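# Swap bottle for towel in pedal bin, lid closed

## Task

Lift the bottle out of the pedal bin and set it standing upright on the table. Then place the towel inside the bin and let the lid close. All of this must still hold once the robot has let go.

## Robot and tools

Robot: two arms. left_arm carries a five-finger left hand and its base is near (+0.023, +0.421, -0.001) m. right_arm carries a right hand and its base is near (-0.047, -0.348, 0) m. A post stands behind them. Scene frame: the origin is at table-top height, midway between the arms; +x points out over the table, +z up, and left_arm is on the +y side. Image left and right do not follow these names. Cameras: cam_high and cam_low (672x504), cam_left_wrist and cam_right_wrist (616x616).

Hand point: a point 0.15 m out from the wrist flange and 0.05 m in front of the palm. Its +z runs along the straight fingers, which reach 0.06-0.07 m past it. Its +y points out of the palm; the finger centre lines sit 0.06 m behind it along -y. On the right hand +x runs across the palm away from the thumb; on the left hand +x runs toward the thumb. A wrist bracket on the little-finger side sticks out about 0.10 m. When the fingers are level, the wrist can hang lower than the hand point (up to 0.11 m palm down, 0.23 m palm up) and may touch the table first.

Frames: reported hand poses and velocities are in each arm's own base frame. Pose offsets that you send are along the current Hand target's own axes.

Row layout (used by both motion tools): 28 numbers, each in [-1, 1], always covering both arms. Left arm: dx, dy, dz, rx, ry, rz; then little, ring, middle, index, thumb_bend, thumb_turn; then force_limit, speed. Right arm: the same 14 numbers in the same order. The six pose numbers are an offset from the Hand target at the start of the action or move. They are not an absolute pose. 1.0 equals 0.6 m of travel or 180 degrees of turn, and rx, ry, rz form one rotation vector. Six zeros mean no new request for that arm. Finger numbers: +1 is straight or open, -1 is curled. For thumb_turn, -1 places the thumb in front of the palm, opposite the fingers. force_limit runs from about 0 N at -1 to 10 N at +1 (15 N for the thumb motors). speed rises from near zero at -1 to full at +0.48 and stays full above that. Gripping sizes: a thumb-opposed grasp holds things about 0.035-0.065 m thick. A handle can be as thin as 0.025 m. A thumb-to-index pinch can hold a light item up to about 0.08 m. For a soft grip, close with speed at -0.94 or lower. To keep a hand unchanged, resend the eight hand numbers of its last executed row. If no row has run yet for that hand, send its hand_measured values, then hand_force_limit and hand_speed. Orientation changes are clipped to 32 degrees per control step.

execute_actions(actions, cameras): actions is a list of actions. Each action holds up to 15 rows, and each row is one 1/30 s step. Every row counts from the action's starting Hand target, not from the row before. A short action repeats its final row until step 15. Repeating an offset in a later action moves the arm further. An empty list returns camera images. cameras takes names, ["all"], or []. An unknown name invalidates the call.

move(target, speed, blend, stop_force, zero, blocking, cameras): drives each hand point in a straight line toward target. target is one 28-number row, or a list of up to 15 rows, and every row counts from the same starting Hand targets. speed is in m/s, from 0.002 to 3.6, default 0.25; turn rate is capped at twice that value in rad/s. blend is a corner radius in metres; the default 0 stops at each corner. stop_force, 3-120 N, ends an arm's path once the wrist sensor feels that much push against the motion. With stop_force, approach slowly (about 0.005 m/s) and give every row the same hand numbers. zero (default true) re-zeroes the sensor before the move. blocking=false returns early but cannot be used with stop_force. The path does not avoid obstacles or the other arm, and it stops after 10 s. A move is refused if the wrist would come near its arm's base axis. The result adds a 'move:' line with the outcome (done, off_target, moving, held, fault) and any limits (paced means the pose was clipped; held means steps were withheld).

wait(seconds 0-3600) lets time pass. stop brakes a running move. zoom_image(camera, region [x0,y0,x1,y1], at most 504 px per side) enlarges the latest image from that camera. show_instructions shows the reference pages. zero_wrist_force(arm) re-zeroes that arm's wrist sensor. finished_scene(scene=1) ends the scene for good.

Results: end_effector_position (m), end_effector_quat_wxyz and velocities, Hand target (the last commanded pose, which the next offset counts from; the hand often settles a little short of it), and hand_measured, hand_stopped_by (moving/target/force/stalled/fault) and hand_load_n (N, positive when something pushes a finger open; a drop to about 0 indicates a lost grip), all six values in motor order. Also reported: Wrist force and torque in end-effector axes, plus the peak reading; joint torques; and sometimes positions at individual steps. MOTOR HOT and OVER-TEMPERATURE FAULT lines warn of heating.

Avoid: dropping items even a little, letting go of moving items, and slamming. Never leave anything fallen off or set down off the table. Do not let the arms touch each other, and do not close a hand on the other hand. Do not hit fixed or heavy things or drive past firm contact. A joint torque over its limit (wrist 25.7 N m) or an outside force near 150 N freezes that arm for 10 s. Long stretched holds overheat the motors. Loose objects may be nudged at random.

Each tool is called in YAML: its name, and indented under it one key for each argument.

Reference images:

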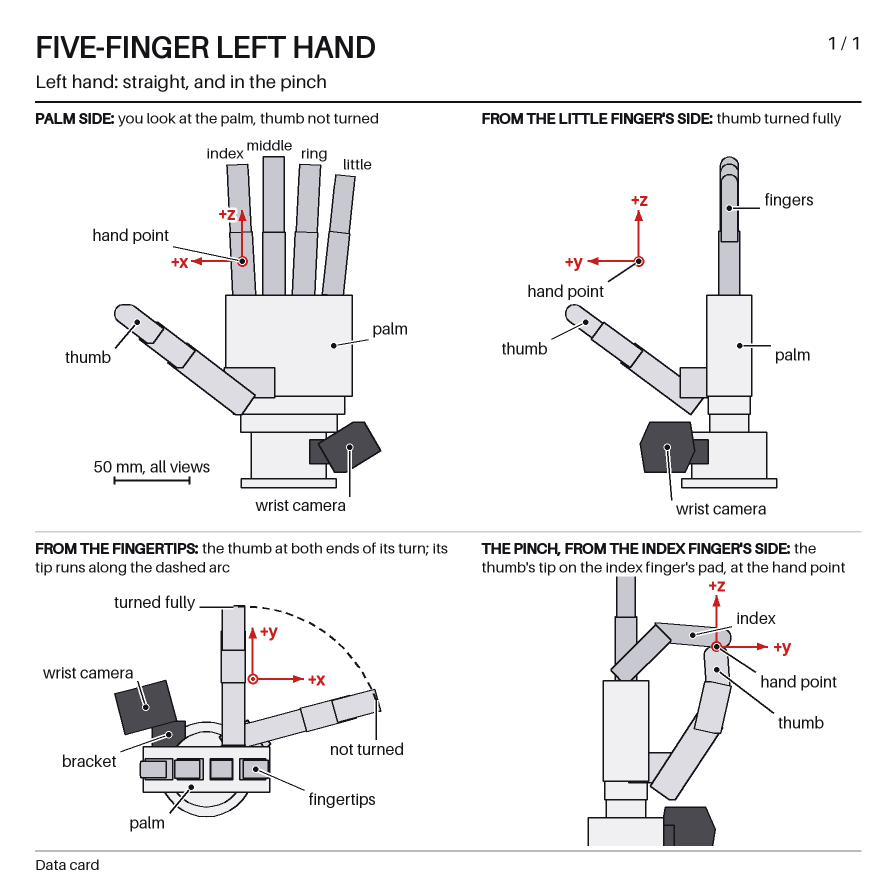

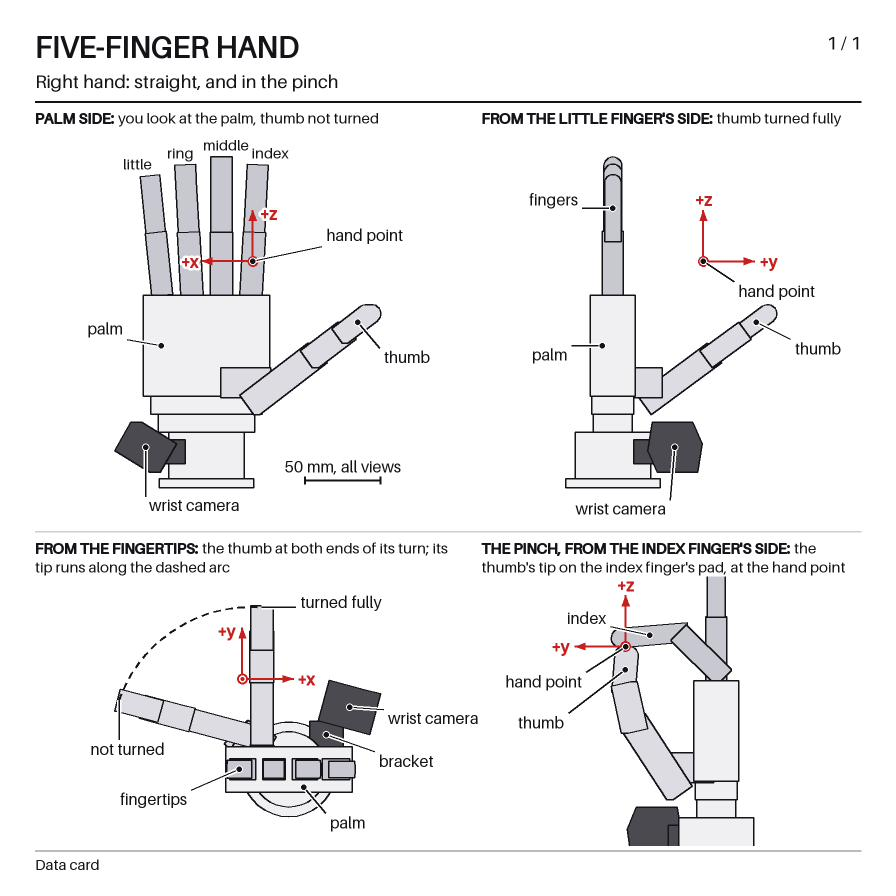

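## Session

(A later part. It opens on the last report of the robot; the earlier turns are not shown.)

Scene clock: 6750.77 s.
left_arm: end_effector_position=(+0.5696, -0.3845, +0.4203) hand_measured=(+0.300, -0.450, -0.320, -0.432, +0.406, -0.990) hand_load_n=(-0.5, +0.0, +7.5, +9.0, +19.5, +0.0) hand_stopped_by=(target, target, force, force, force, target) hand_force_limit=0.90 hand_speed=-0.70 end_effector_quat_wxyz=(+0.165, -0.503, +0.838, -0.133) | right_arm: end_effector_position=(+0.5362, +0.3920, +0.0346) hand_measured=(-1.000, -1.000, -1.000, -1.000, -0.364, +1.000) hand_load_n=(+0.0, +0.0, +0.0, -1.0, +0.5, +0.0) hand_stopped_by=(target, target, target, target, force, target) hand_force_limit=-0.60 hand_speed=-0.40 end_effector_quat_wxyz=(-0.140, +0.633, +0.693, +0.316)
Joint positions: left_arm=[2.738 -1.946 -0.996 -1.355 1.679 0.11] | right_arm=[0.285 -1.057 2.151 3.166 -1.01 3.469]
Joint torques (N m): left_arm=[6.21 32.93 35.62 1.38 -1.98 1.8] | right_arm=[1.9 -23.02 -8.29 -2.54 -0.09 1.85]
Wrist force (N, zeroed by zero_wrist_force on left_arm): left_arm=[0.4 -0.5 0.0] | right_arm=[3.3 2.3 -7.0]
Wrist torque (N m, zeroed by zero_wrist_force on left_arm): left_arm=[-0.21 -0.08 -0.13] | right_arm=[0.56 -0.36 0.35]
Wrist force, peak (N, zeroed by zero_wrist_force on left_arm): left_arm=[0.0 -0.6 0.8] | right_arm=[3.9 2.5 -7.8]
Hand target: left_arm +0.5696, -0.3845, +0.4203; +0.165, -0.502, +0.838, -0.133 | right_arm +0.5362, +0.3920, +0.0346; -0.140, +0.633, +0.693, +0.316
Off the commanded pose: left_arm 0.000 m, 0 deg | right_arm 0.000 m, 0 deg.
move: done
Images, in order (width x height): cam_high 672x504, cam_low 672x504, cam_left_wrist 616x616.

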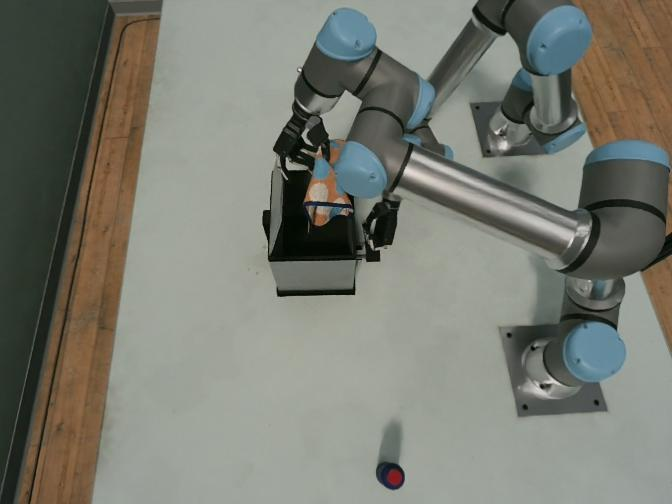

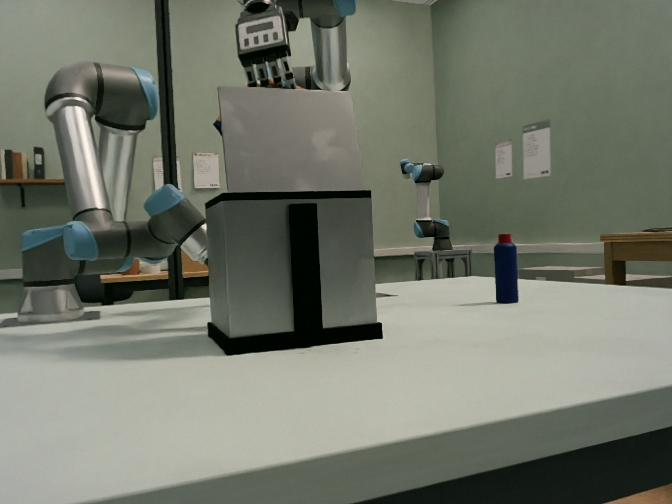

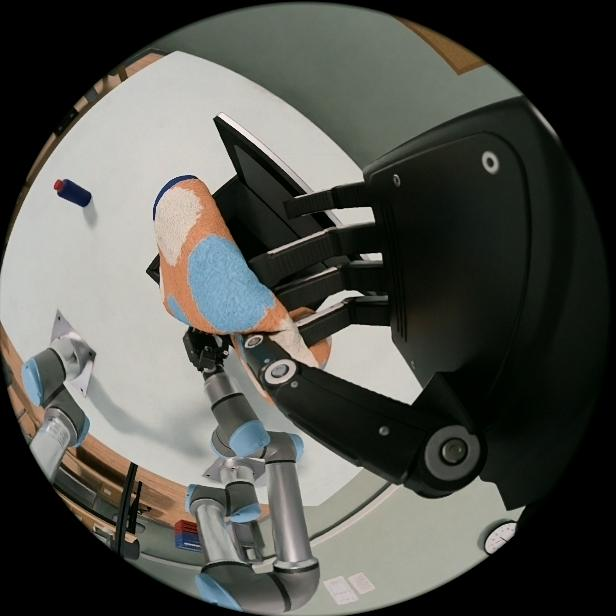

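move:
  target:
    - [0.00927,0.0258,0.0608,0,0,0,0.3,-0.45,-0.45,-0.45,0.25,-0.99,0.9,-0.7,0,0,0,0,0,0,-1,-1,-1,-1,-0.8,1,-0.6,-0.4]
    - [0.0295,0.0716,0.1114,0,0,0,0.3,-0.45,-0.45,-0.45,0.25,-0.99,0.9,-0.7,0,0,0,0,0,0,-1,-1,-1,-1,-0.8,1,-0.6,-0.4]
  speed: 0.03
  stop_force: 8
  cameras: ["cam_low","cam_high","cam_left_wrist"]

zoom_image:
  camera: "cam_high"
  region: [230, 50, 450, 320]

Scene clock: 6786.37 s.
left_arm: end_effector_position=(+0.5697, -0.3845, +0.3989) hand_measured=(+0.300, -0.450, -0.320, -0.432, +0.406, -0.990) hand_load_n=(-1.5, +0.0, +8.0, +9.0, +19.5, +0.0) hand_stopped_by=(target, target, force, force, force, target) hand_force_limit=0.90 hand_speed=-0.70 end_effector_quat_wxyz=(+0.165, -0.502, +0.838, -0.133) | right_arm: end_effector_position=(+0.5362, +0.3920, +0.0345) hand_measured=(-1.000, -1.000, -1.000, -1.000, -0.364, +1.000) hand_load_n=(+0.0, +0.0, +0.5, +0.0, +0.5, +0.0) hand_stopped_by=(target, target, target, target, force, target) hand_force_limit=-0.60 hand_speed=-0.40 end_effector_quat_wxyz=(-0.140, +0.633, +0.693, +0.316)
Joint positions: left_arm=[2.738 -1.936 -1.065 -1.296 1.679 0.11] | right_arm=[0.285 -1.057 2.151 3.166 -1.01 3.469]
Joint torques (N m): left_arm=[5.35 28.82 32.37 0.79 -1.29 0.27] | right_arm=[2.47 -28.91 -7.1 -2.28 0.01 1.32]
Wrist force (N, zeroed by zero_wrist_force on left_arm): left_arm=[1.5 0.8 -6.6] | right_arm=[1.3 0.9 -1.1]
Wrist torque (N m, zeroed by zero_wrist_force on left_arm): left_arm=[0.29 -0.60 -0.13] | right_arm=[0.12 -0.32 0.24]
Wrist force, peak (N, zeroed by zero_wrist_force on left_arm): left_arm=[-1.7 -3.8 -19.4] | right_arm=[3.5 2.3 -7.2]
Hand target: left_arm +0.5697, -0.3845, +0.3989; +0.165, -0.502, +0.838, -0.133 (not the last commanded pose) | right_arm +0.5362, +0.3920, +0.0346; -0.140, +0.633, +0.693, +0.316
Off the commanded pose: left_arm 0.060 m, 0 deg | right_arm 0.000 m, 0 deg.
move: contact (left_arm); path passed 0 of 2 targets
Images, in order (width x height): cam_high 672x504, cam_low 672x504, cam_left_wrist 616x616.

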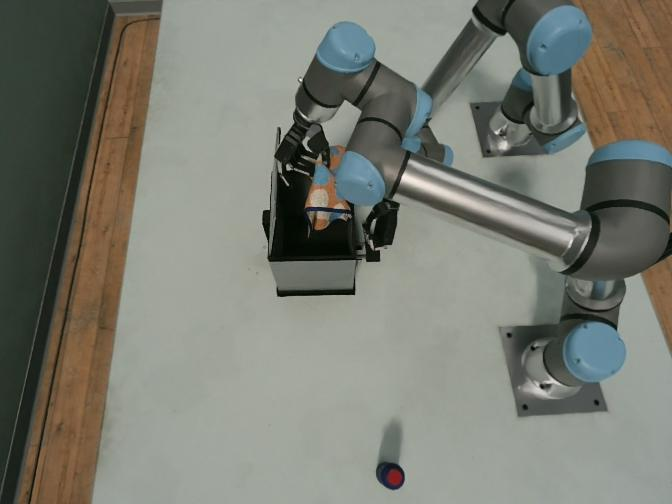

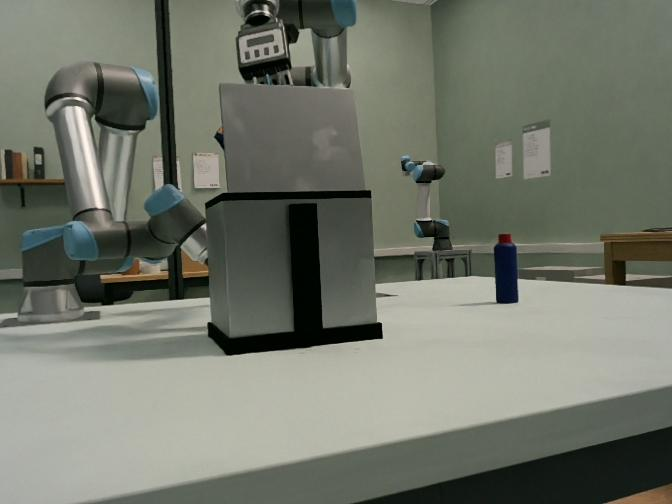

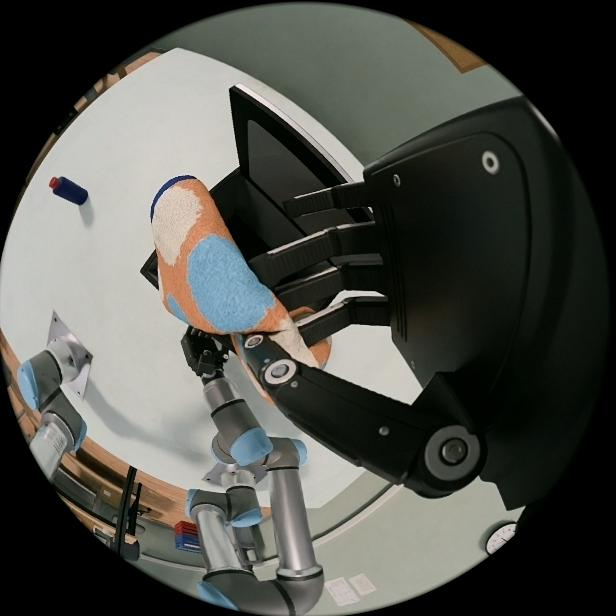

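Scaled by 1.867 from the camera's image (finer frame: 960x720).

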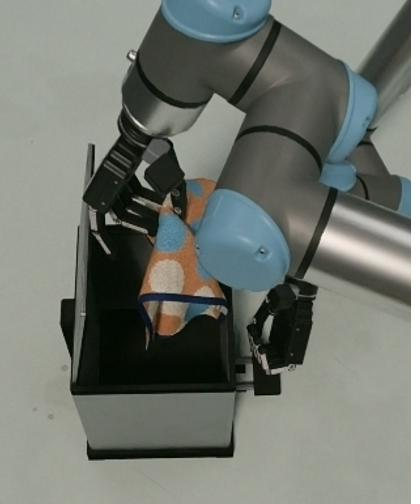

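move:
  target: [0.0138,0.0228,-0.0302,0,0,0,0.3,-0.45,-0.45,-0.45,0.25,-0.99,0.9,-0.7,0,0,0,0,0,0,-1,-1,-1,-1,-0.8,1,-0.6,-0.4]
  speed: 0.02
  cameras: ["cam_high","cam_left_wrist"]

zoom_image:
  camera: "cam_high"
  region: [230, 50, 450, 320]

Scene clock: 6817.50 s.
left_arm: end_effector_position=(+0.5477, -0.3845, +0.4088) hand_measured=(+0.300, -0.450, -0.320, -0.432, +0.406, -0.990) hand_load_n=(+0.0, +0.0, +7.5, +8.5, +19.5, +0.0) hand_stopped_by=(target, target, force, force, force, target) hand_force_limit=0.90 hand_speed=-0.70 end_effector_quat_wxyz=(+0.165, -0.502, +0.838, -0.133) | right_arm: end_effector_position=(+0.5362, +0.3920, +0.0346) hand_measured=(-1.000, -1.000, -1.000, -1.000, -0.364, +1.000) hand_load_n=(+0.0, +0.0, +0.0, -1.5, +0.5, +0.0) hand_stopped_by=(target, target, target, target, force, target) hand_force_limit=-0.60 hand_speed=-0.40 end_effector_quat_wxyz=(-0.140, +0.633, +0.693, +0.316)
Joint positions: left_arm=[2.724 -1.892 -1.1 -1.307 1.685 0.097] | right_arm=[0.285 -1.057 2.151 3.166 -1.01 3.469]
Joint torques (N m): left_arm=[-8.51 45.63 10.69 1.25 2.07 -1.6] | right_arm=[2.08 -31.73 -8.06 -2.46 0.06 1.33]
Wrist force (N, zeroed by zero_wrist_force on left_arm): left_arm=[0.7 -0.7 0.2] | right_arm=[4.8 2.8 -7.0]
Wrist torque (N m, zeroed by zero_wrist_force on left_arm): left_arm=[-0.23 -0.12 0.09] | right_arm=[0.59 -0.47 0.43]
Wrist force, peak (N, zeroed by zero_wrist_force on left_arm): left_arm=[1.6 1.0 -7.2] | right_arm=[4.9 2.9 -7.2]
Hand target: left_arm +0.5477, -0.3845, +0.4089; +0.165, -0.502, +0.838, -0.133 | right_arm +0.5362, +0.3920, +0.0346; -0.140, +0.633, +0.693, +0.316
Off the commanded pose: left_arm 0.000 m, 0 deg | right_arm 0.000 m, 0 deg.
move: done

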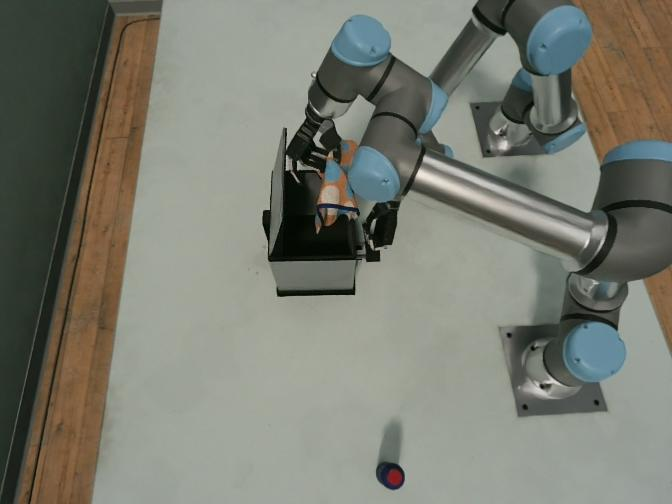

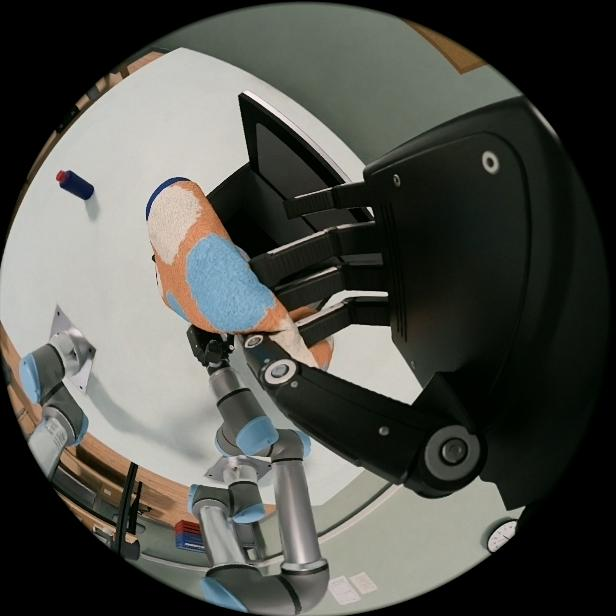

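Scaled by 1.867 from the camera's image (finer frame: 960x720).

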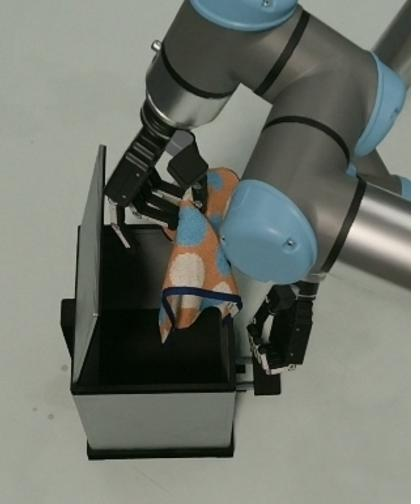

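zoom_image:
  camera: "cam_high"
  region: [300, 120, 400, 240]

Scaled by 4.200 from the camera's image (finer frame: 960x720).

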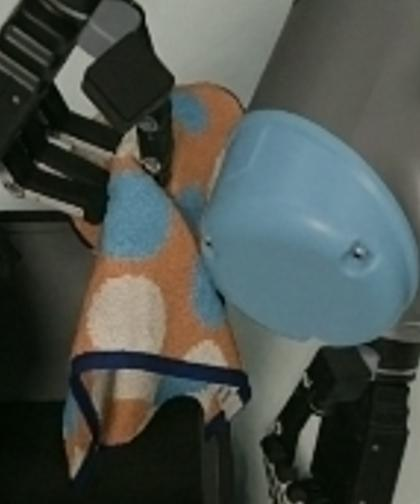

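move:
  target:
    - [-0.0047,-0.0129,-0.0304,0,0,0,0.3,-0.45,-0.45,-0.45,0.25,-0.99,0.9,-0.7,0,0,0,0,0,0,-1,-1,-1,-1,-0.8,1,-0.6,-0.4]
    - [-0.0283,-0.0555,-0.0086,0.1702,-0.0603,-0.1425,0.3,-0.45,-0.45,-0.45,0.25,-0.99,0.9,-0.7,0,0,0,0,0,0,-1,-1,-1,-1,-0.8,1,-0.6,-0.4]
  speed: 0.08
  cameras: ["cam_high","cam_left_wrist"]

zoom_image:
  camera: "cam_high"
  region: [260, 90, 400, 260]

Scene clock: 6849.00 s.
left_arm: end_effector_position=(+0.5796, -0.3844, +0.4290) hand_measured=(+0.300, -0.450, -0.320, -0.432, +0.406, -0.990) hand_load_n=(+0.0, +0.0, +7.5, +9.0, +19.5, +0.0) hand_stopped_by=(target, target, force, force, force, target) hand_force_limit=0.90 hand_speed=-0.70 end_effector_quat_wxyz=(-0.334, +0.623, -0.624, +0.334) | right_arm: end_effector_position=(+0.5362, +0.3920, +0.0346) hand_measured=(-1.000, -1.000, -1.000, -1.000, -0.364, +1.000) hand_load_n=(+0.0, +0.0, +0.0, -1.5, +0.5, +0.0) hand_stopped_by=(target, target, target, target, force, target) hand_force_limit=-0.60 hand_speed=-0.40 end_effector_quat_wxyz=(-0.140, +0.633, +0.693, +0.316)
Joint positions: left_arm=[2.674 -1.739 -1.514 -0.529 1.956 -0.271] | right_arm=[0.285 -1.057 2.151 3.166 -1.01 3.469]
Joint torques (N m): left_arm=[-8.11 24.88 10.93 4.67 2.26 -1.45] | right_arm=[2.84 -21.3 -8.92 -2.11 0.03 1.52]
Wrist force (N, zeroed by zero_wrist_force on left_arm): left_arm=[0.3 0.3 0.2] | right_arm=[4.9 2.8 -7.0]
Wrist torque (N m, zeroed by zero_wrist_force on left_arm): left_arm=[0.01 -0.05 0.02] | right_arm=[0.59 -0.48 0.44]
Wrist force, peak (N, zeroed by zero_wrist_force on left_arm): left_arm=[0.9 0.1 1.2] | right_arm=[4.9 3.2 -7.2]
Hand target: left_arm +0.5796, -0.3845, +0.4290; -0.334, +0.623, -0.624, +0.334 | right_arm +0.5362, +0.3920, +0.0346; -0.140, +0.633, +0.693, +0.316
Off the commanded pose: left_arm 0.000 m, 0 deg | right_arm 0.000 m, 0 deg.
move: done

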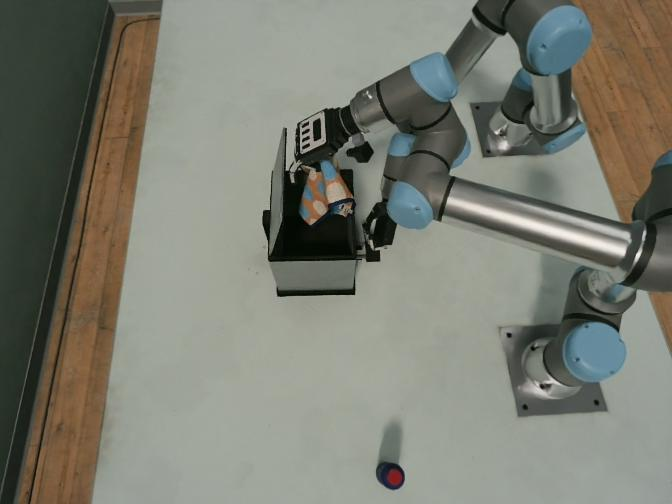

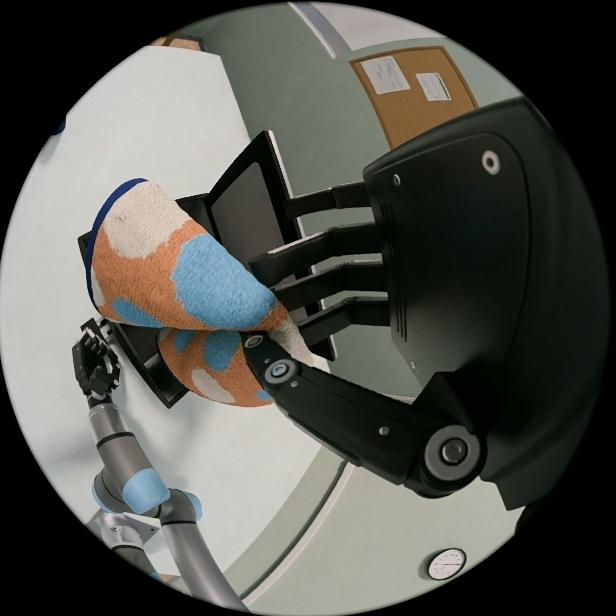

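Scaled by 2.965 from the camera's image (finer frame: 960x720).

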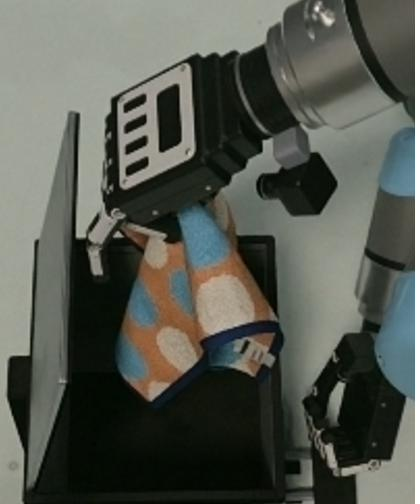

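wait:
  seconds: 0.1
  cameras: ["cam_high", "cam_low"]

Scene clock: 6877.10 s.
left_arm: end_effector_position=(+0.5796, -0.3845, +0.4290) hand_measured=(+0.300, -0.450, -0.320, -0.432, +0.406, -0.990) hand_load_n=(+0.0, +0.0, +8.0, +9.0, +20.0, +0.0) hand_stopped_by=(target, target, force, force, force, target) hand_force_limit=0.90 hand_speed=-0.70 end_effector_quat_wxyz=(-0.334, +0.623, -0.624, +0.334) | right_arm: end_effector_position=(+0.5362, +0.3920, +0.0346) hand_measured=(-1.000, -1.000, -1.000, -1.000, -0.364, +1.000) hand_load_n=(+0.0, +0.0, +0.0, -1.0, +0.5, +0.0) hand_stopped_by=(target, target, target, target, force, target) hand_force_limit=-0.60 hand_speed=-0.40 end_effector_quat_wxyz=(-0.140, +0.633, +0.693, +0.316)
Joint positions: left_arm=[2.674 -1.74 -1.514 -0.529 1.956 -0.271] | right_arm=[0.285 -1.057 2.151 3.166 -1.01 3.469]
Joint torques (N m): left_arm=[-7.98 24.99 11.42 4.14 2.11 -1.28] | right_arm=[3.32 -21.46 -10.17 -1.94 -0.38 1.34]
Wrist force (N, zeroed by zero_wrist_force on left_arm): left_arm=[0.3 0.4 0.3] | right_arm=[4.7 2.9 -7.0]
Wrist torque (N m, zeroed by zero_wrist_force on left_arm): left_arm=[0.00 -0.04 0.02] | right_arm=[0.60 -0.47 0.43]
Wrist force, peak (N, zeroed by zero_wrist_force on left_arm): left_arm=[0.6 0.5 0.3] | right_arm=[5.0 2.8 -7.3]
Hand target: left_arm +0.5796, -0.3845, +0.4290; -0.334, +0.623, -0.624, +0.334 | right_arm +0.5362, +0.3920, +0.0346; -0.140, +0.633, +0.693, +0.316
Off the commanded pose: left_arm 0.000 m, 0 deg | right_arm 0.000 m, 0 deg.
wait: 0.10 s; at rest from the start

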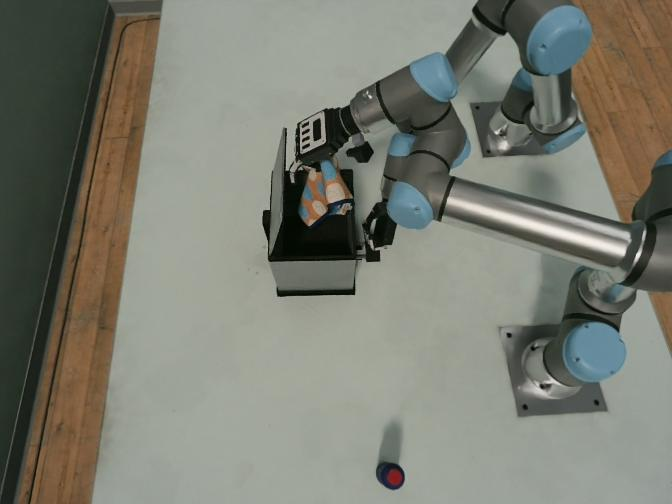

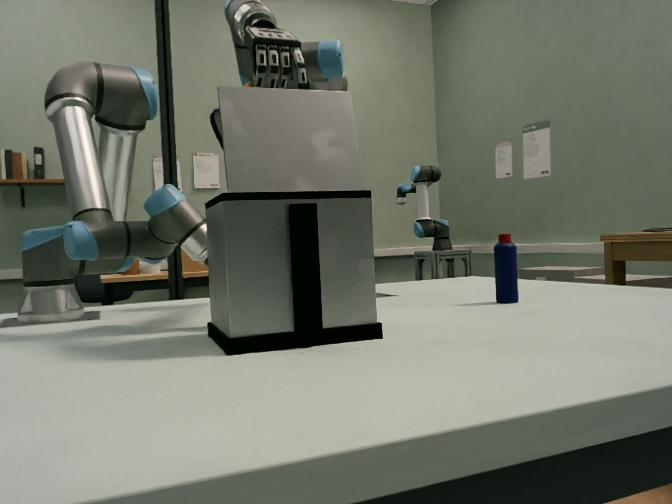

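zoom_image:
  camera: "cam_high"
  region: [240, 90, 400, 310]

wait:
  seconds: 0.1
  cameras: ["cam_left_wrist", "cam_right_wrist"]

Scaled by 2.291 from the camera's image (finer frame: 960x720).

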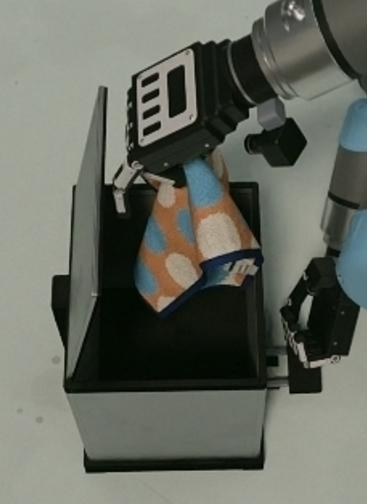

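Scene clock: 6881.20 s.
left_arm: end_effector_position=(+0.5796, -0.3845, +0.4290) hand_measured=(+0.300, -0.450, -0.320, -0.432, +0.406, -0.990) hand_load_n=(+0.0, +0.0, +8.0, +9.0, +19.5, +0.0) hand_stopped_by=(target, target, force, force, force, target) hand_force_limit=0.90 hand_speed=-0.70 end_effector_quat_wxyz=(-0.334, +0.623, -0.624, +0.334) | right_arm: end_effector_position=(+0.5362, +0.3920, +0.0346) hand_measured=(-1.000, -1.000, -1.000, -1.000, -0.364, +1.000) hand_load_n=(+0.0, +0.0, +0.0, -1.5, +0.5, +0.0) hand_stopped_by=(target, target, target, target, force, target) hand_force_limit=-0.60 hand_speed=-0.40 end_effector_quat_wxyz=(-0.140, +0.633, +0.693, +0.316)
Joint positions: left_arm=[2.674 -1.74 -1.514 -0.529 1.956 -0.271] | right_arm=[0.285 -1.057 2.151 3.166 -1.01 3.469]
Joint torques (N m): left_arm=[-7.73 25.67 12.12 4.11 2.1 -1.26] | right_arm=[3.61 -22.21 -10.51 -1.95 -0.17 1.36]
Wrist force (N, zeroed by zero_wrist_force on left_arm): left_arm=[0.3 0.1 0.4] | right_arm=[5.0 2.8 -7.0]
Wrist torque (N m, zeroed by zero_wrist_force on left_arm): left_arm=[-0.04 -0.03 0.02] | right_arm=[0.58 -0.49 0.44]
Wrist force, peak (N, zeroed by zero_wrist_force on left_arm): left_arm=[0.5 0.4 0.5] | right_arm=[4.9 2.9 -7.2]
Hand target: left_arm +0.5796, -0.3845, +0.4290; -0.334, +0.623, -0.624, +0.334 | right_arm +0.5362, +0.3920, +0.0346; -0.140, +0.633, +0.693, +0.316
Off the commanded pose: left_arm 0.000 m, 0 deg | right_arm 0.000 m, 0 deg.
wait: 0.10 s; at rest from the start

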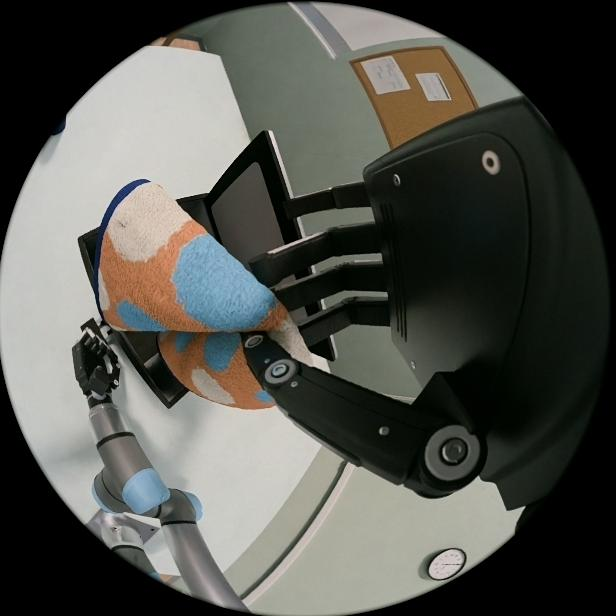

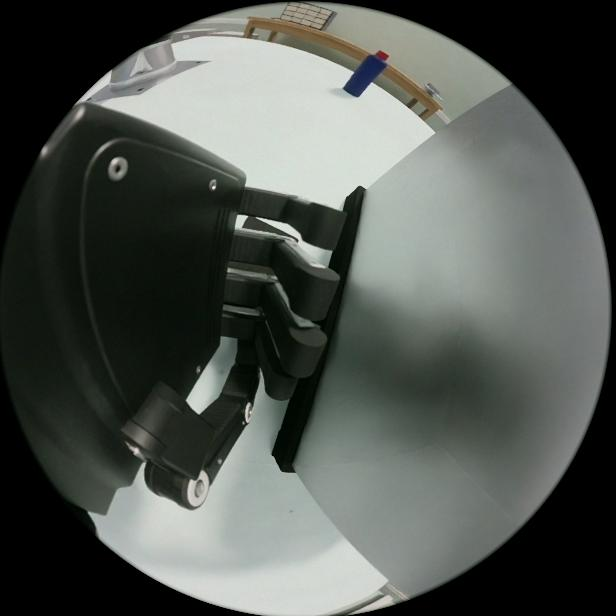

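move:
  target: [0,0.0250,0.0528,0,0,0,0.3,-0.45,-0.45,-0.45,0.25,-0.99,0.9,-0.7,0,0,0,0,0,0,-1,-1,-1,-1,-0.8,1,-0.6,-0.4]
  speed: 0.04
  stop_force: 8
  cameras: ["cam_high", "cam_left_wrist"]

zoom_image:
  camera: "cam_high"
  region: [240, 90, 400, 310]

Scene clock: 6906.13 s.
left_arm: end_effector_position=(+0.5977, -0.3844, +0.3989) hand_measured=(+0.300, -0.450, -0.320, -0.432, +0.406, -0.990) hand_load_n=(-1.0, +0.0, +8.0, +8.5, +19.5, +0.0) hand_stopped_by=(target, target, force, force, force, target) hand_force_limit=0.90 hand_speed=-0.70 end_effector_quat_wxyz=(-0.334, +0.623, -0.624, +0.334) | right_arm: end_effector_position=(+0.5362, +0.3920, +0.0345) hand_measured=(-1.000, -1.000, -1.000, -1.000, -0.364, +1.000) hand_load_n=(+0.0, +0.0, +0.0, -1.0, +0.5, +0.0) hand_stopped_by=(target, target, target, target, force, target) hand_force_limit=-0.60 hand_speed=-0.40 end_effector_quat_wxyz=(-0.140, +0.633, +0.693, +0.316)
Joint positions: left_arm=[2.689 -1.784 -1.539 -0.456 1.944 -0.261] | right_arm=[0.285 -1.057 2.151 3.166 -1.01 3.469]
Joint torques (N m): left_arm=[7.04 25.38 10.47 4.6 -1.8 1.92] | right_arm=[3.14 -25.89 -10.38 -1.96 -0.29 1.33]
Wrist force (N, zeroed by zero_wrist_force on left_arm): left_arm=[0.0 0.8 -0.9] | right_arm=[2.0 1.4 -3.6]
Wrist torque (N m, zeroed by zero_wrist_force on left_arm): left_arm=[0.05 -0.08 -0.22] | right_arm=[0.30 -0.30 0.28]
Wrist force, peak (N, zeroed by zero_wrist_force on left_arm): left_arm=[0.1 1.0 -1.2] | right_arm=[4.7 2.9 -7.3]
Hand target: left_arm +0.5977, -0.3844, +0.3989; -0.334, +0.623, -0.624, +0.334 | right_arm +0.5362, +0.3920, +0.0346; -0.140, +0.633, +0.693, +0.316
Off the commanded pose: left_arm 0.000 m, 0 deg | right_arm 0.000 m, 0 deg.
move: done

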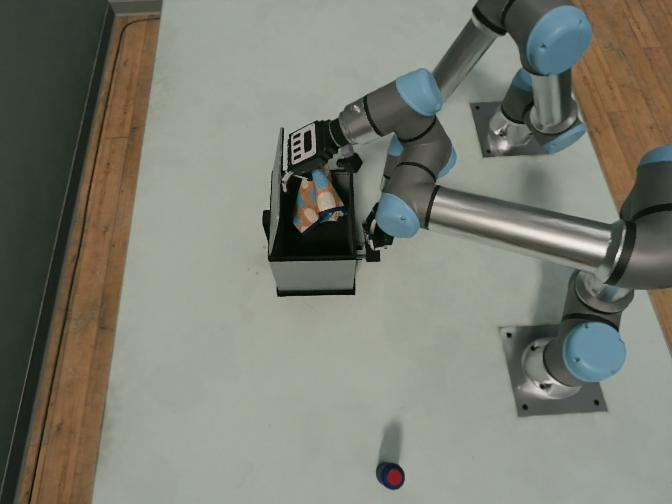

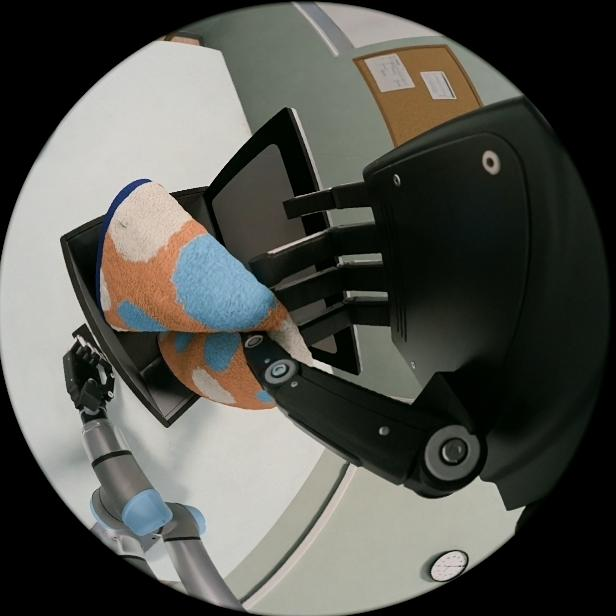

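Scaled by 2.291 from the camera's image (finer frame: 960x720).

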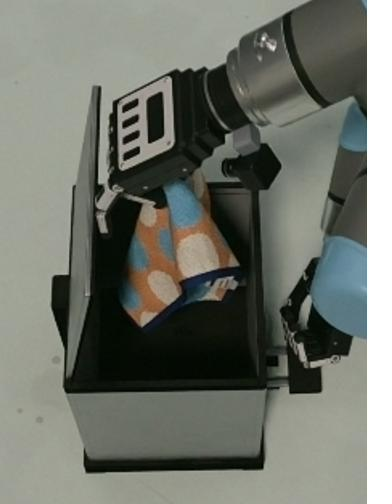

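move:
  target: [0,0.0139,-0.0208,0,0,0,-0.2,-0.45,-0.45,-0.45,0.25,-0.99,0.9,-0.8,0,0,0,0,0,0,-1,-1,-1,-1,-0.8,1,-0.6,-0.4]
  speed: 0.04

move:
  target: [0,0.0555,0.037,0,0,0,-0.2,-0.45,-0.45,-0.45,0.25,-0.99,0.9,-0.8,0,0,0,0,0,0,-1,-1,-1,-1,-0.8,1,-0.6,-0.4]
  speed: 0.03
  stop_force: 8
  cameras: ["cam_high", "cam_left_wrist"]

zoom_image:
  camera: "cam_high"
  region: [240, 90, 400, 310]

Scene clock: 6919.70 s.
left_arm: end_effector_position=(+0.5827, -0.3844, +0.3989) hand_measured=(-0.200, -0.450, -0.320, -0.432, +0.406, -0.990) hand_load_n=(+0.0, +0.0, +7.5, +9.0, +20.0, +0.0) hand_stopped_by=(target, target, force, force, force, target) hand_force_limit=0.90 hand_speed=-0.80 end_effector_quat_wxyz=(-0.334, +0.623, -0.624, +0.334) | right_arm: end_effector_position=(+0.5362, +0.3920, +0.0346) hand_measured=(-1.000, -1.000, -1.000, -1.000, -0.364, +1.000) hand_load_n=(+0.0, +0.0, +0.0, -1.5, +0.5, +0.0) hand_stopped_by=(target, target, target, target, force, target) hand_force_limit=-0.60 hand_speed=-0.40 end_effector_quat_wxyz=(-0.140, +0.633, +0.693, +0.316)
Joint positions: left_arm=[2.676 -1.756 -1.572 -0.454 1.954 -0.269] | right_arm=[0.285 -1.057 2.151 3.166 -1.01 3.469]
Joint torques (N m): left_arm=[-7.69 38.93 10.66 4.64 2.27 -1.55] | right_arm=[3.55 -33.51 -10.76 -1.83 -0.26 1.31]
Wrist force (N, zeroed by zero_wrist_force on left_arm): left_arm=[0.5 0.1 0.2] | right_arm=[4.9 2.9 -6.9]
Wrist torque (N m, zeroed by zero_wrist_force on left_arm): left_arm=[-0.05 -0.09 0.04] | right_arm=[0.60 -0.49 0.44]
Wrist force, peak (N, zeroed by zero_wrist_force on left_arm): left_arm=[0.0 1.2 -1.4] | right_arm=[5.1 3.1 -7.6]
Hand target: left_arm +0.5827, -0.3844, +0.3989; -0.334, +0.623, -0.624, +0.334 | right_arm +0.5362, +0.3920, +0.0346; -0.140, +0.633, +0.693, +0.316
Off the commanded pose: left_arm 0.000 m, 0 deg | right_arm 0.000 m, 0 deg.
move: done

Scene clock: 6921.93 s.
left_arm: end_effector_position=(+0.5827, -0.3843, +0.3589) hand_measured=(-0.200, -0.450, -0.320, -0.432, +0.406, -0.990) hand_load_n=(+0.0, +0.5, +8.0, +9.0, +19.5, +0.0) hand_stopped_by=(target, target, force, force, force, target) hand_force_limit=0.90 hand_speed=-0.80 end_effector_quat_wxyz=(-0.334, +0.623, -0.624, +0.334) | right_arm: end_effector_position=(+0.5362, +0.3920, +0.0346) hand_measured=(-1.000, -1.000, -1.000, -1.000, -0.364, +1.000) hand_load_n=(+0.0, +0.0, +0.0, -1.5, +0.0, +0.0) hand_stopped_by=(target, target, target, target, force, target) hand_force_limit=-0.60 hand_speed=-0.40 end_effector_quat_wxyz=(-0.140, +0.633, +0.693, +0.316)
Joint positions: left_arm=[2.677 -1.778 -1.65 -0.353 1.954 -0.269] | right_arm=[0.285 -1.057 2.151 3.166 -1.01 3.469]
Joint torques (N m): left_arm=[6.09 25.31 10.06 4.48 -0.93 1.57] | right_arm=[4.4 -23.82 -9.82 -1.72 -0.42 1.25]
Wrist force (N, zeroed by zero_wrist_force on left_arm): left_arm=[0.5 -0.2 0.2] | right_arm=[4.7 2.6 -7.1]
Wrist torque (N m, zeroed by zero_wrist_force on left_arm): left_arm=[-0.09 -0.10 0.04] | right_arm=[0.57 -0.45 0.42]
Wrist force, peak (N, zeroed by zero_wrist_force on left_arm): left_arm=[0.9 -0.3 0.3] | right_arm=[4.7 2.8 -7.2]
Hand target: left_arm +0.5827, -0.3843, +0.3589; -0.334, +0.623, -0.624, +0.334 | right_arm +0.5362, +0.3920, +0.0346; -0.140, +0.633, +0.693, +0.316
Off the commanded pose: left_arm 0.000 m, 0 deg | right_arm 0.000 m, 0 deg.
move: done

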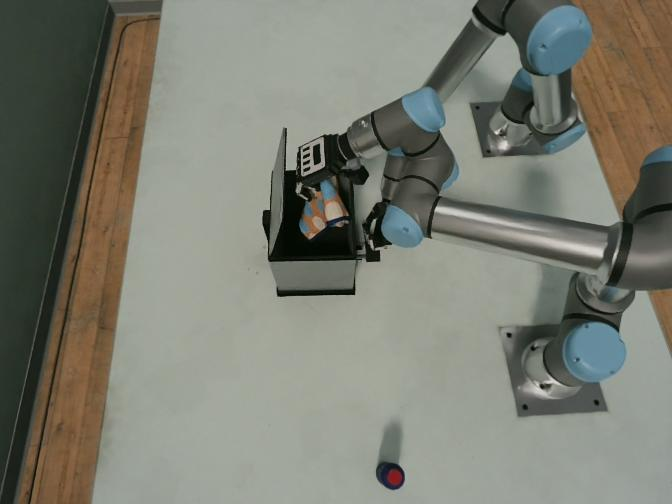

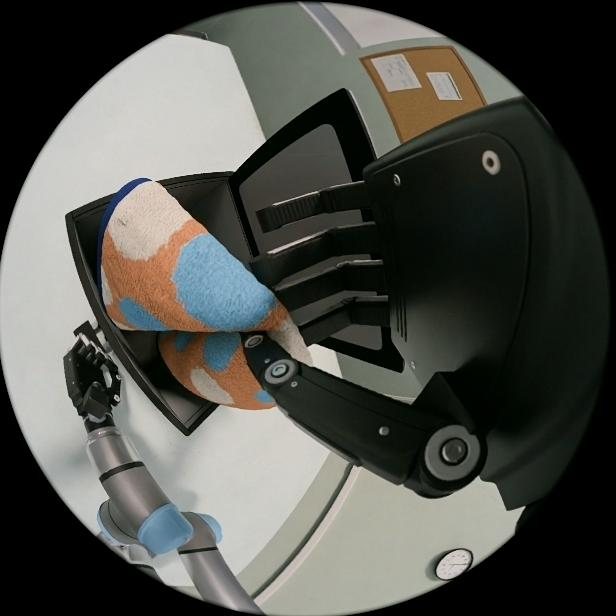

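Scaled by 2.291 from the camera's image (finer frame: 960x720).

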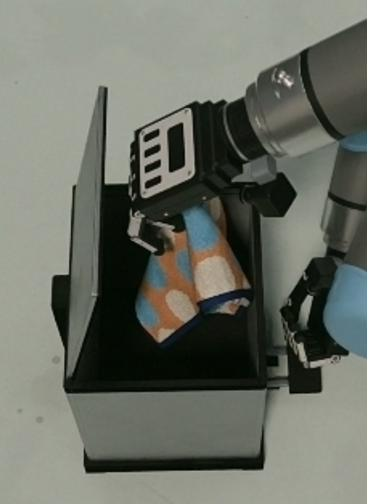

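move:
  target: [0,0.0738,0.0273,0,0,0,-0.2,-0.45,-0.45,-0.45,0.25,-0.99,0.9,-0.8,0,0,0,0,0,0,-1,-1,-1,-1,-0.8,1,-0.6,-0.4]
  speed: 0.03
  stop_force: 6
  cameras: ["cam_high", "cam_left_wrist"]

zoom_image:
  camera: "cam_high"
  region: [240, 90, 400, 310]

Scene clock: 6957.63 s.
left_arm: end_effector_position=(+0.5718, -0.3842, +0.3129) hand_measured=(-0.200, -0.450, -0.320, -0.432, +0.406, -0.990) hand_load_n=(+0.0, +0.0, +7.5, +9.0, +19.5, +0.0) hand_stopped_by=(target, target, force, force, force, target) hand_force_limit=0.90 hand_speed=-0.80 end_effector_quat_wxyz=(-0.334, +0.623, -0.624, +0.334) | right_arm: end_effector_position=(+0.5362, +0.3920, +0.0346) hand_measured=(-1.000, -1.000, -1.000, -1.000, -0.364, +1.000) hand_load_n=(+0.0, +0.0, +0.0, -1.5, +0.5, +0.0) hand_stopped_by=(target, target, target, target, force, target) hand_force_limit=-0.60 hand_speed=-0.40 end_effector_quat_wxyz=(-0.140, +0.633, +0.693, +0.316)
Joint positions: left_arm=[2.667 -1.795 -1.753 -0.236 1.961 -0.275] | right_arm=[0.285 -1.057 2.151 3.166 -1.01 3.469]
Joint torques (N m): left_arm=[-8.29 25.68 9.86 4.63 2.28 -1.44] | right_arm=[3.73 -20.93 -10.6 -1.37 -1.08 1.09]
Wrist force (N, zeroed by zero_wrist_force on left_arm): left_arm=[0.6 -0.1 0.4] | right_arm=[4.6 2.8 -7.1]
Wrist torque (N m, zeroed by zero_wrist_force on left_arm): left_arm=[-0.07 -0.09 0.04] | right_arm=[0.61 -0.44 0.43]
Wrist force, peak (N, zeroed by zero_wrist_force on left_arm): left_arm=[0.7 -0.4 0.8] | right_arm=[5.2 2.8 -7.1]
Hand target: left_arm +0.5718, -0.3842, +0.3129; -0.334, +0.623, -0.624, +0.334 | right_arm +0.5362, +0.3920, +0.0346; -0.140, +0.633, +0.693, +0.316
Off the commanded pose: left_arm 0.000 m, 0 deg | right_arm 0.000 m, 0 deg.
move: done

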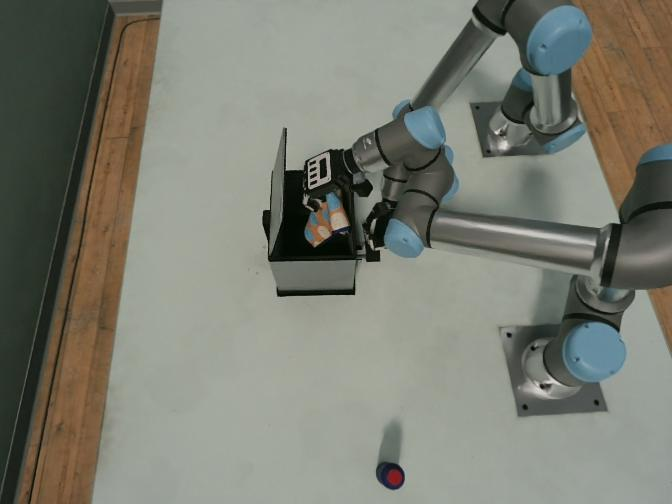

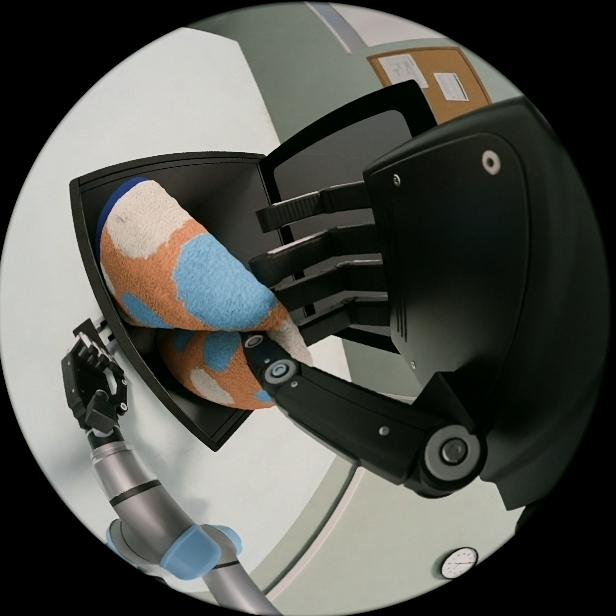

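Scaled by 2.291 from the camera's image (finer frame: 960x720).

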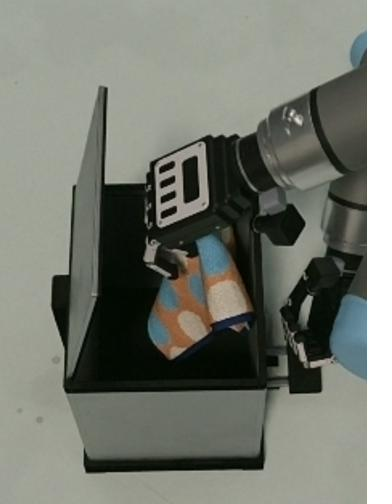

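move:
  target: [0,0.0597,0.0398,0,0,0,-0.2,-0.45,-0.45,-0.45,0.25,-0.99,0.9,-0.8,0,0,0,0,0,0,-1,-1,-1,-1,-0.8,1,-0.6,-0.4]
  speed: 0.03
  stop_force: 6
  cameras: ["cam_high", "cam_left_wrist", "cam_right_wrist"]

zoom_image:
  camera: "cam_high"
  region: [240, 90, 400, 310]

Scene clock: 6970.20 s.
left_arm: end_effector_position=(+0.5719, -0.3842, +0.2699) hand_measured=(-0.200, -0.450, -0.320, -0.432, +0.406, -0.990) hand_load_n=(+0.0, +0.0, +7.5, +9.0, +20.0, +0.0) hand_stopped_by=(target, target, force, force, force, target) hand_force_limit=0.90 hand_speed=-0.80 end_effector_quat_wxyz=(-0.334, +0.623, -0.624, +0.334) | right_arm: end_effector_position=(+0.5362, +0.3920, +0.0346) hand_measured=(-1.000, -1.000, -1.000, -1.000, -0.364, +1.000) hand_load_n=(+0.0, +0.0, +0.0, -1.0, +0.0, +0.0) hand_stopped_by=(target, target, target, target, force, target) hand_force_limit=-0.60 hand_speed=-0.40 end_effector_quat_wxyz=(-0.140, +0.633, +0.693, +0.316)
Joint positions: left_arm=[2.667 -1.841 -1.816 -0.127 1.961 -0.275] | right_arm=[0.285 -1.057 2.151 3.166 -1.01 3.469]
Joint torques (N m): left_arm=[6.59 26.74 8.25 4.61 -1.05 1.62] | right_arm=[4.29 -21.85 -10.04 -1.17 -1.31 0.97]
Wrist force (N, zeroed by zero_wrist_force on left_arm): left_arm=[0.4 -0.4 0.4] | right_arm=[4.5 2.7 -6.9]
Wrist torque (N m, zeroed by zero_wrist_force on left_arm): left_arm=[-0.14 -0.05 0.05] | right_arm=[0.58 -0.43 0.41]
Wrist force, peak (N, zeroed by zero_wrist_force on left_arm): left_arm=[0.8 0.1 0.7] | right_arm=[4.8 3.0 -7.3]
Hand target: left_arm +0.5719, -0.3842, +0.2699; -0.334, +0.623, -0.624, +0.334 | right_arm +0.5362, +0.3920, +0.0346; -0.140, +0.633, +0.693, +0.316
Off the commanded pose: left_arm 0.000 m, 0 deg | right_arm 0.000 m, 0 deg.
move: done

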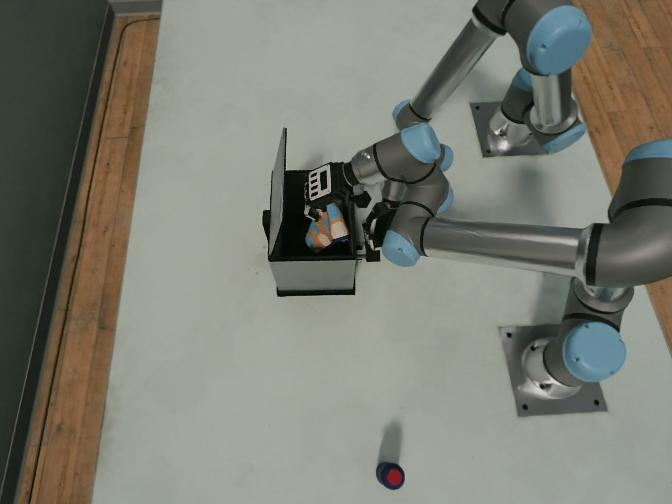

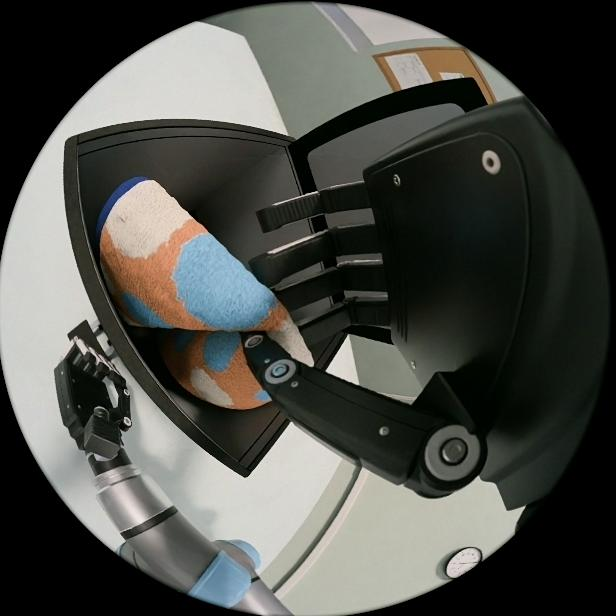

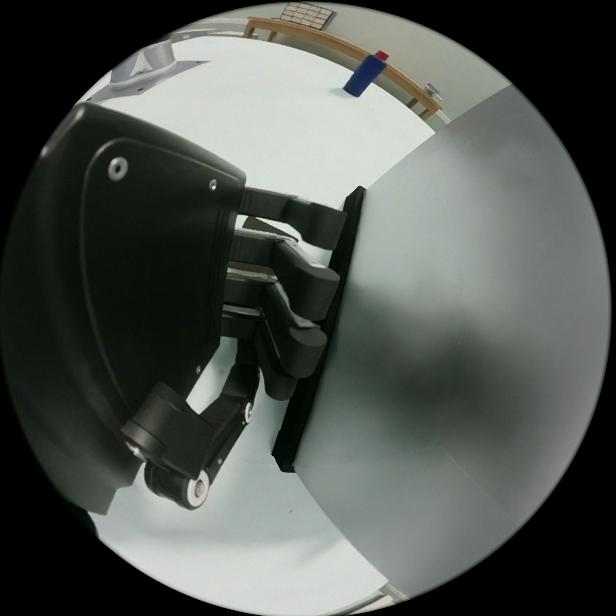

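Scaled by 2.291 from the camera's image (finer frame: 960x720).

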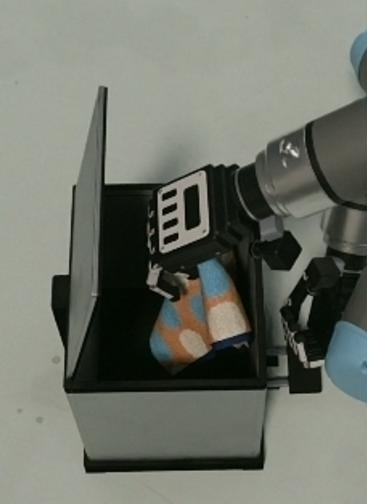

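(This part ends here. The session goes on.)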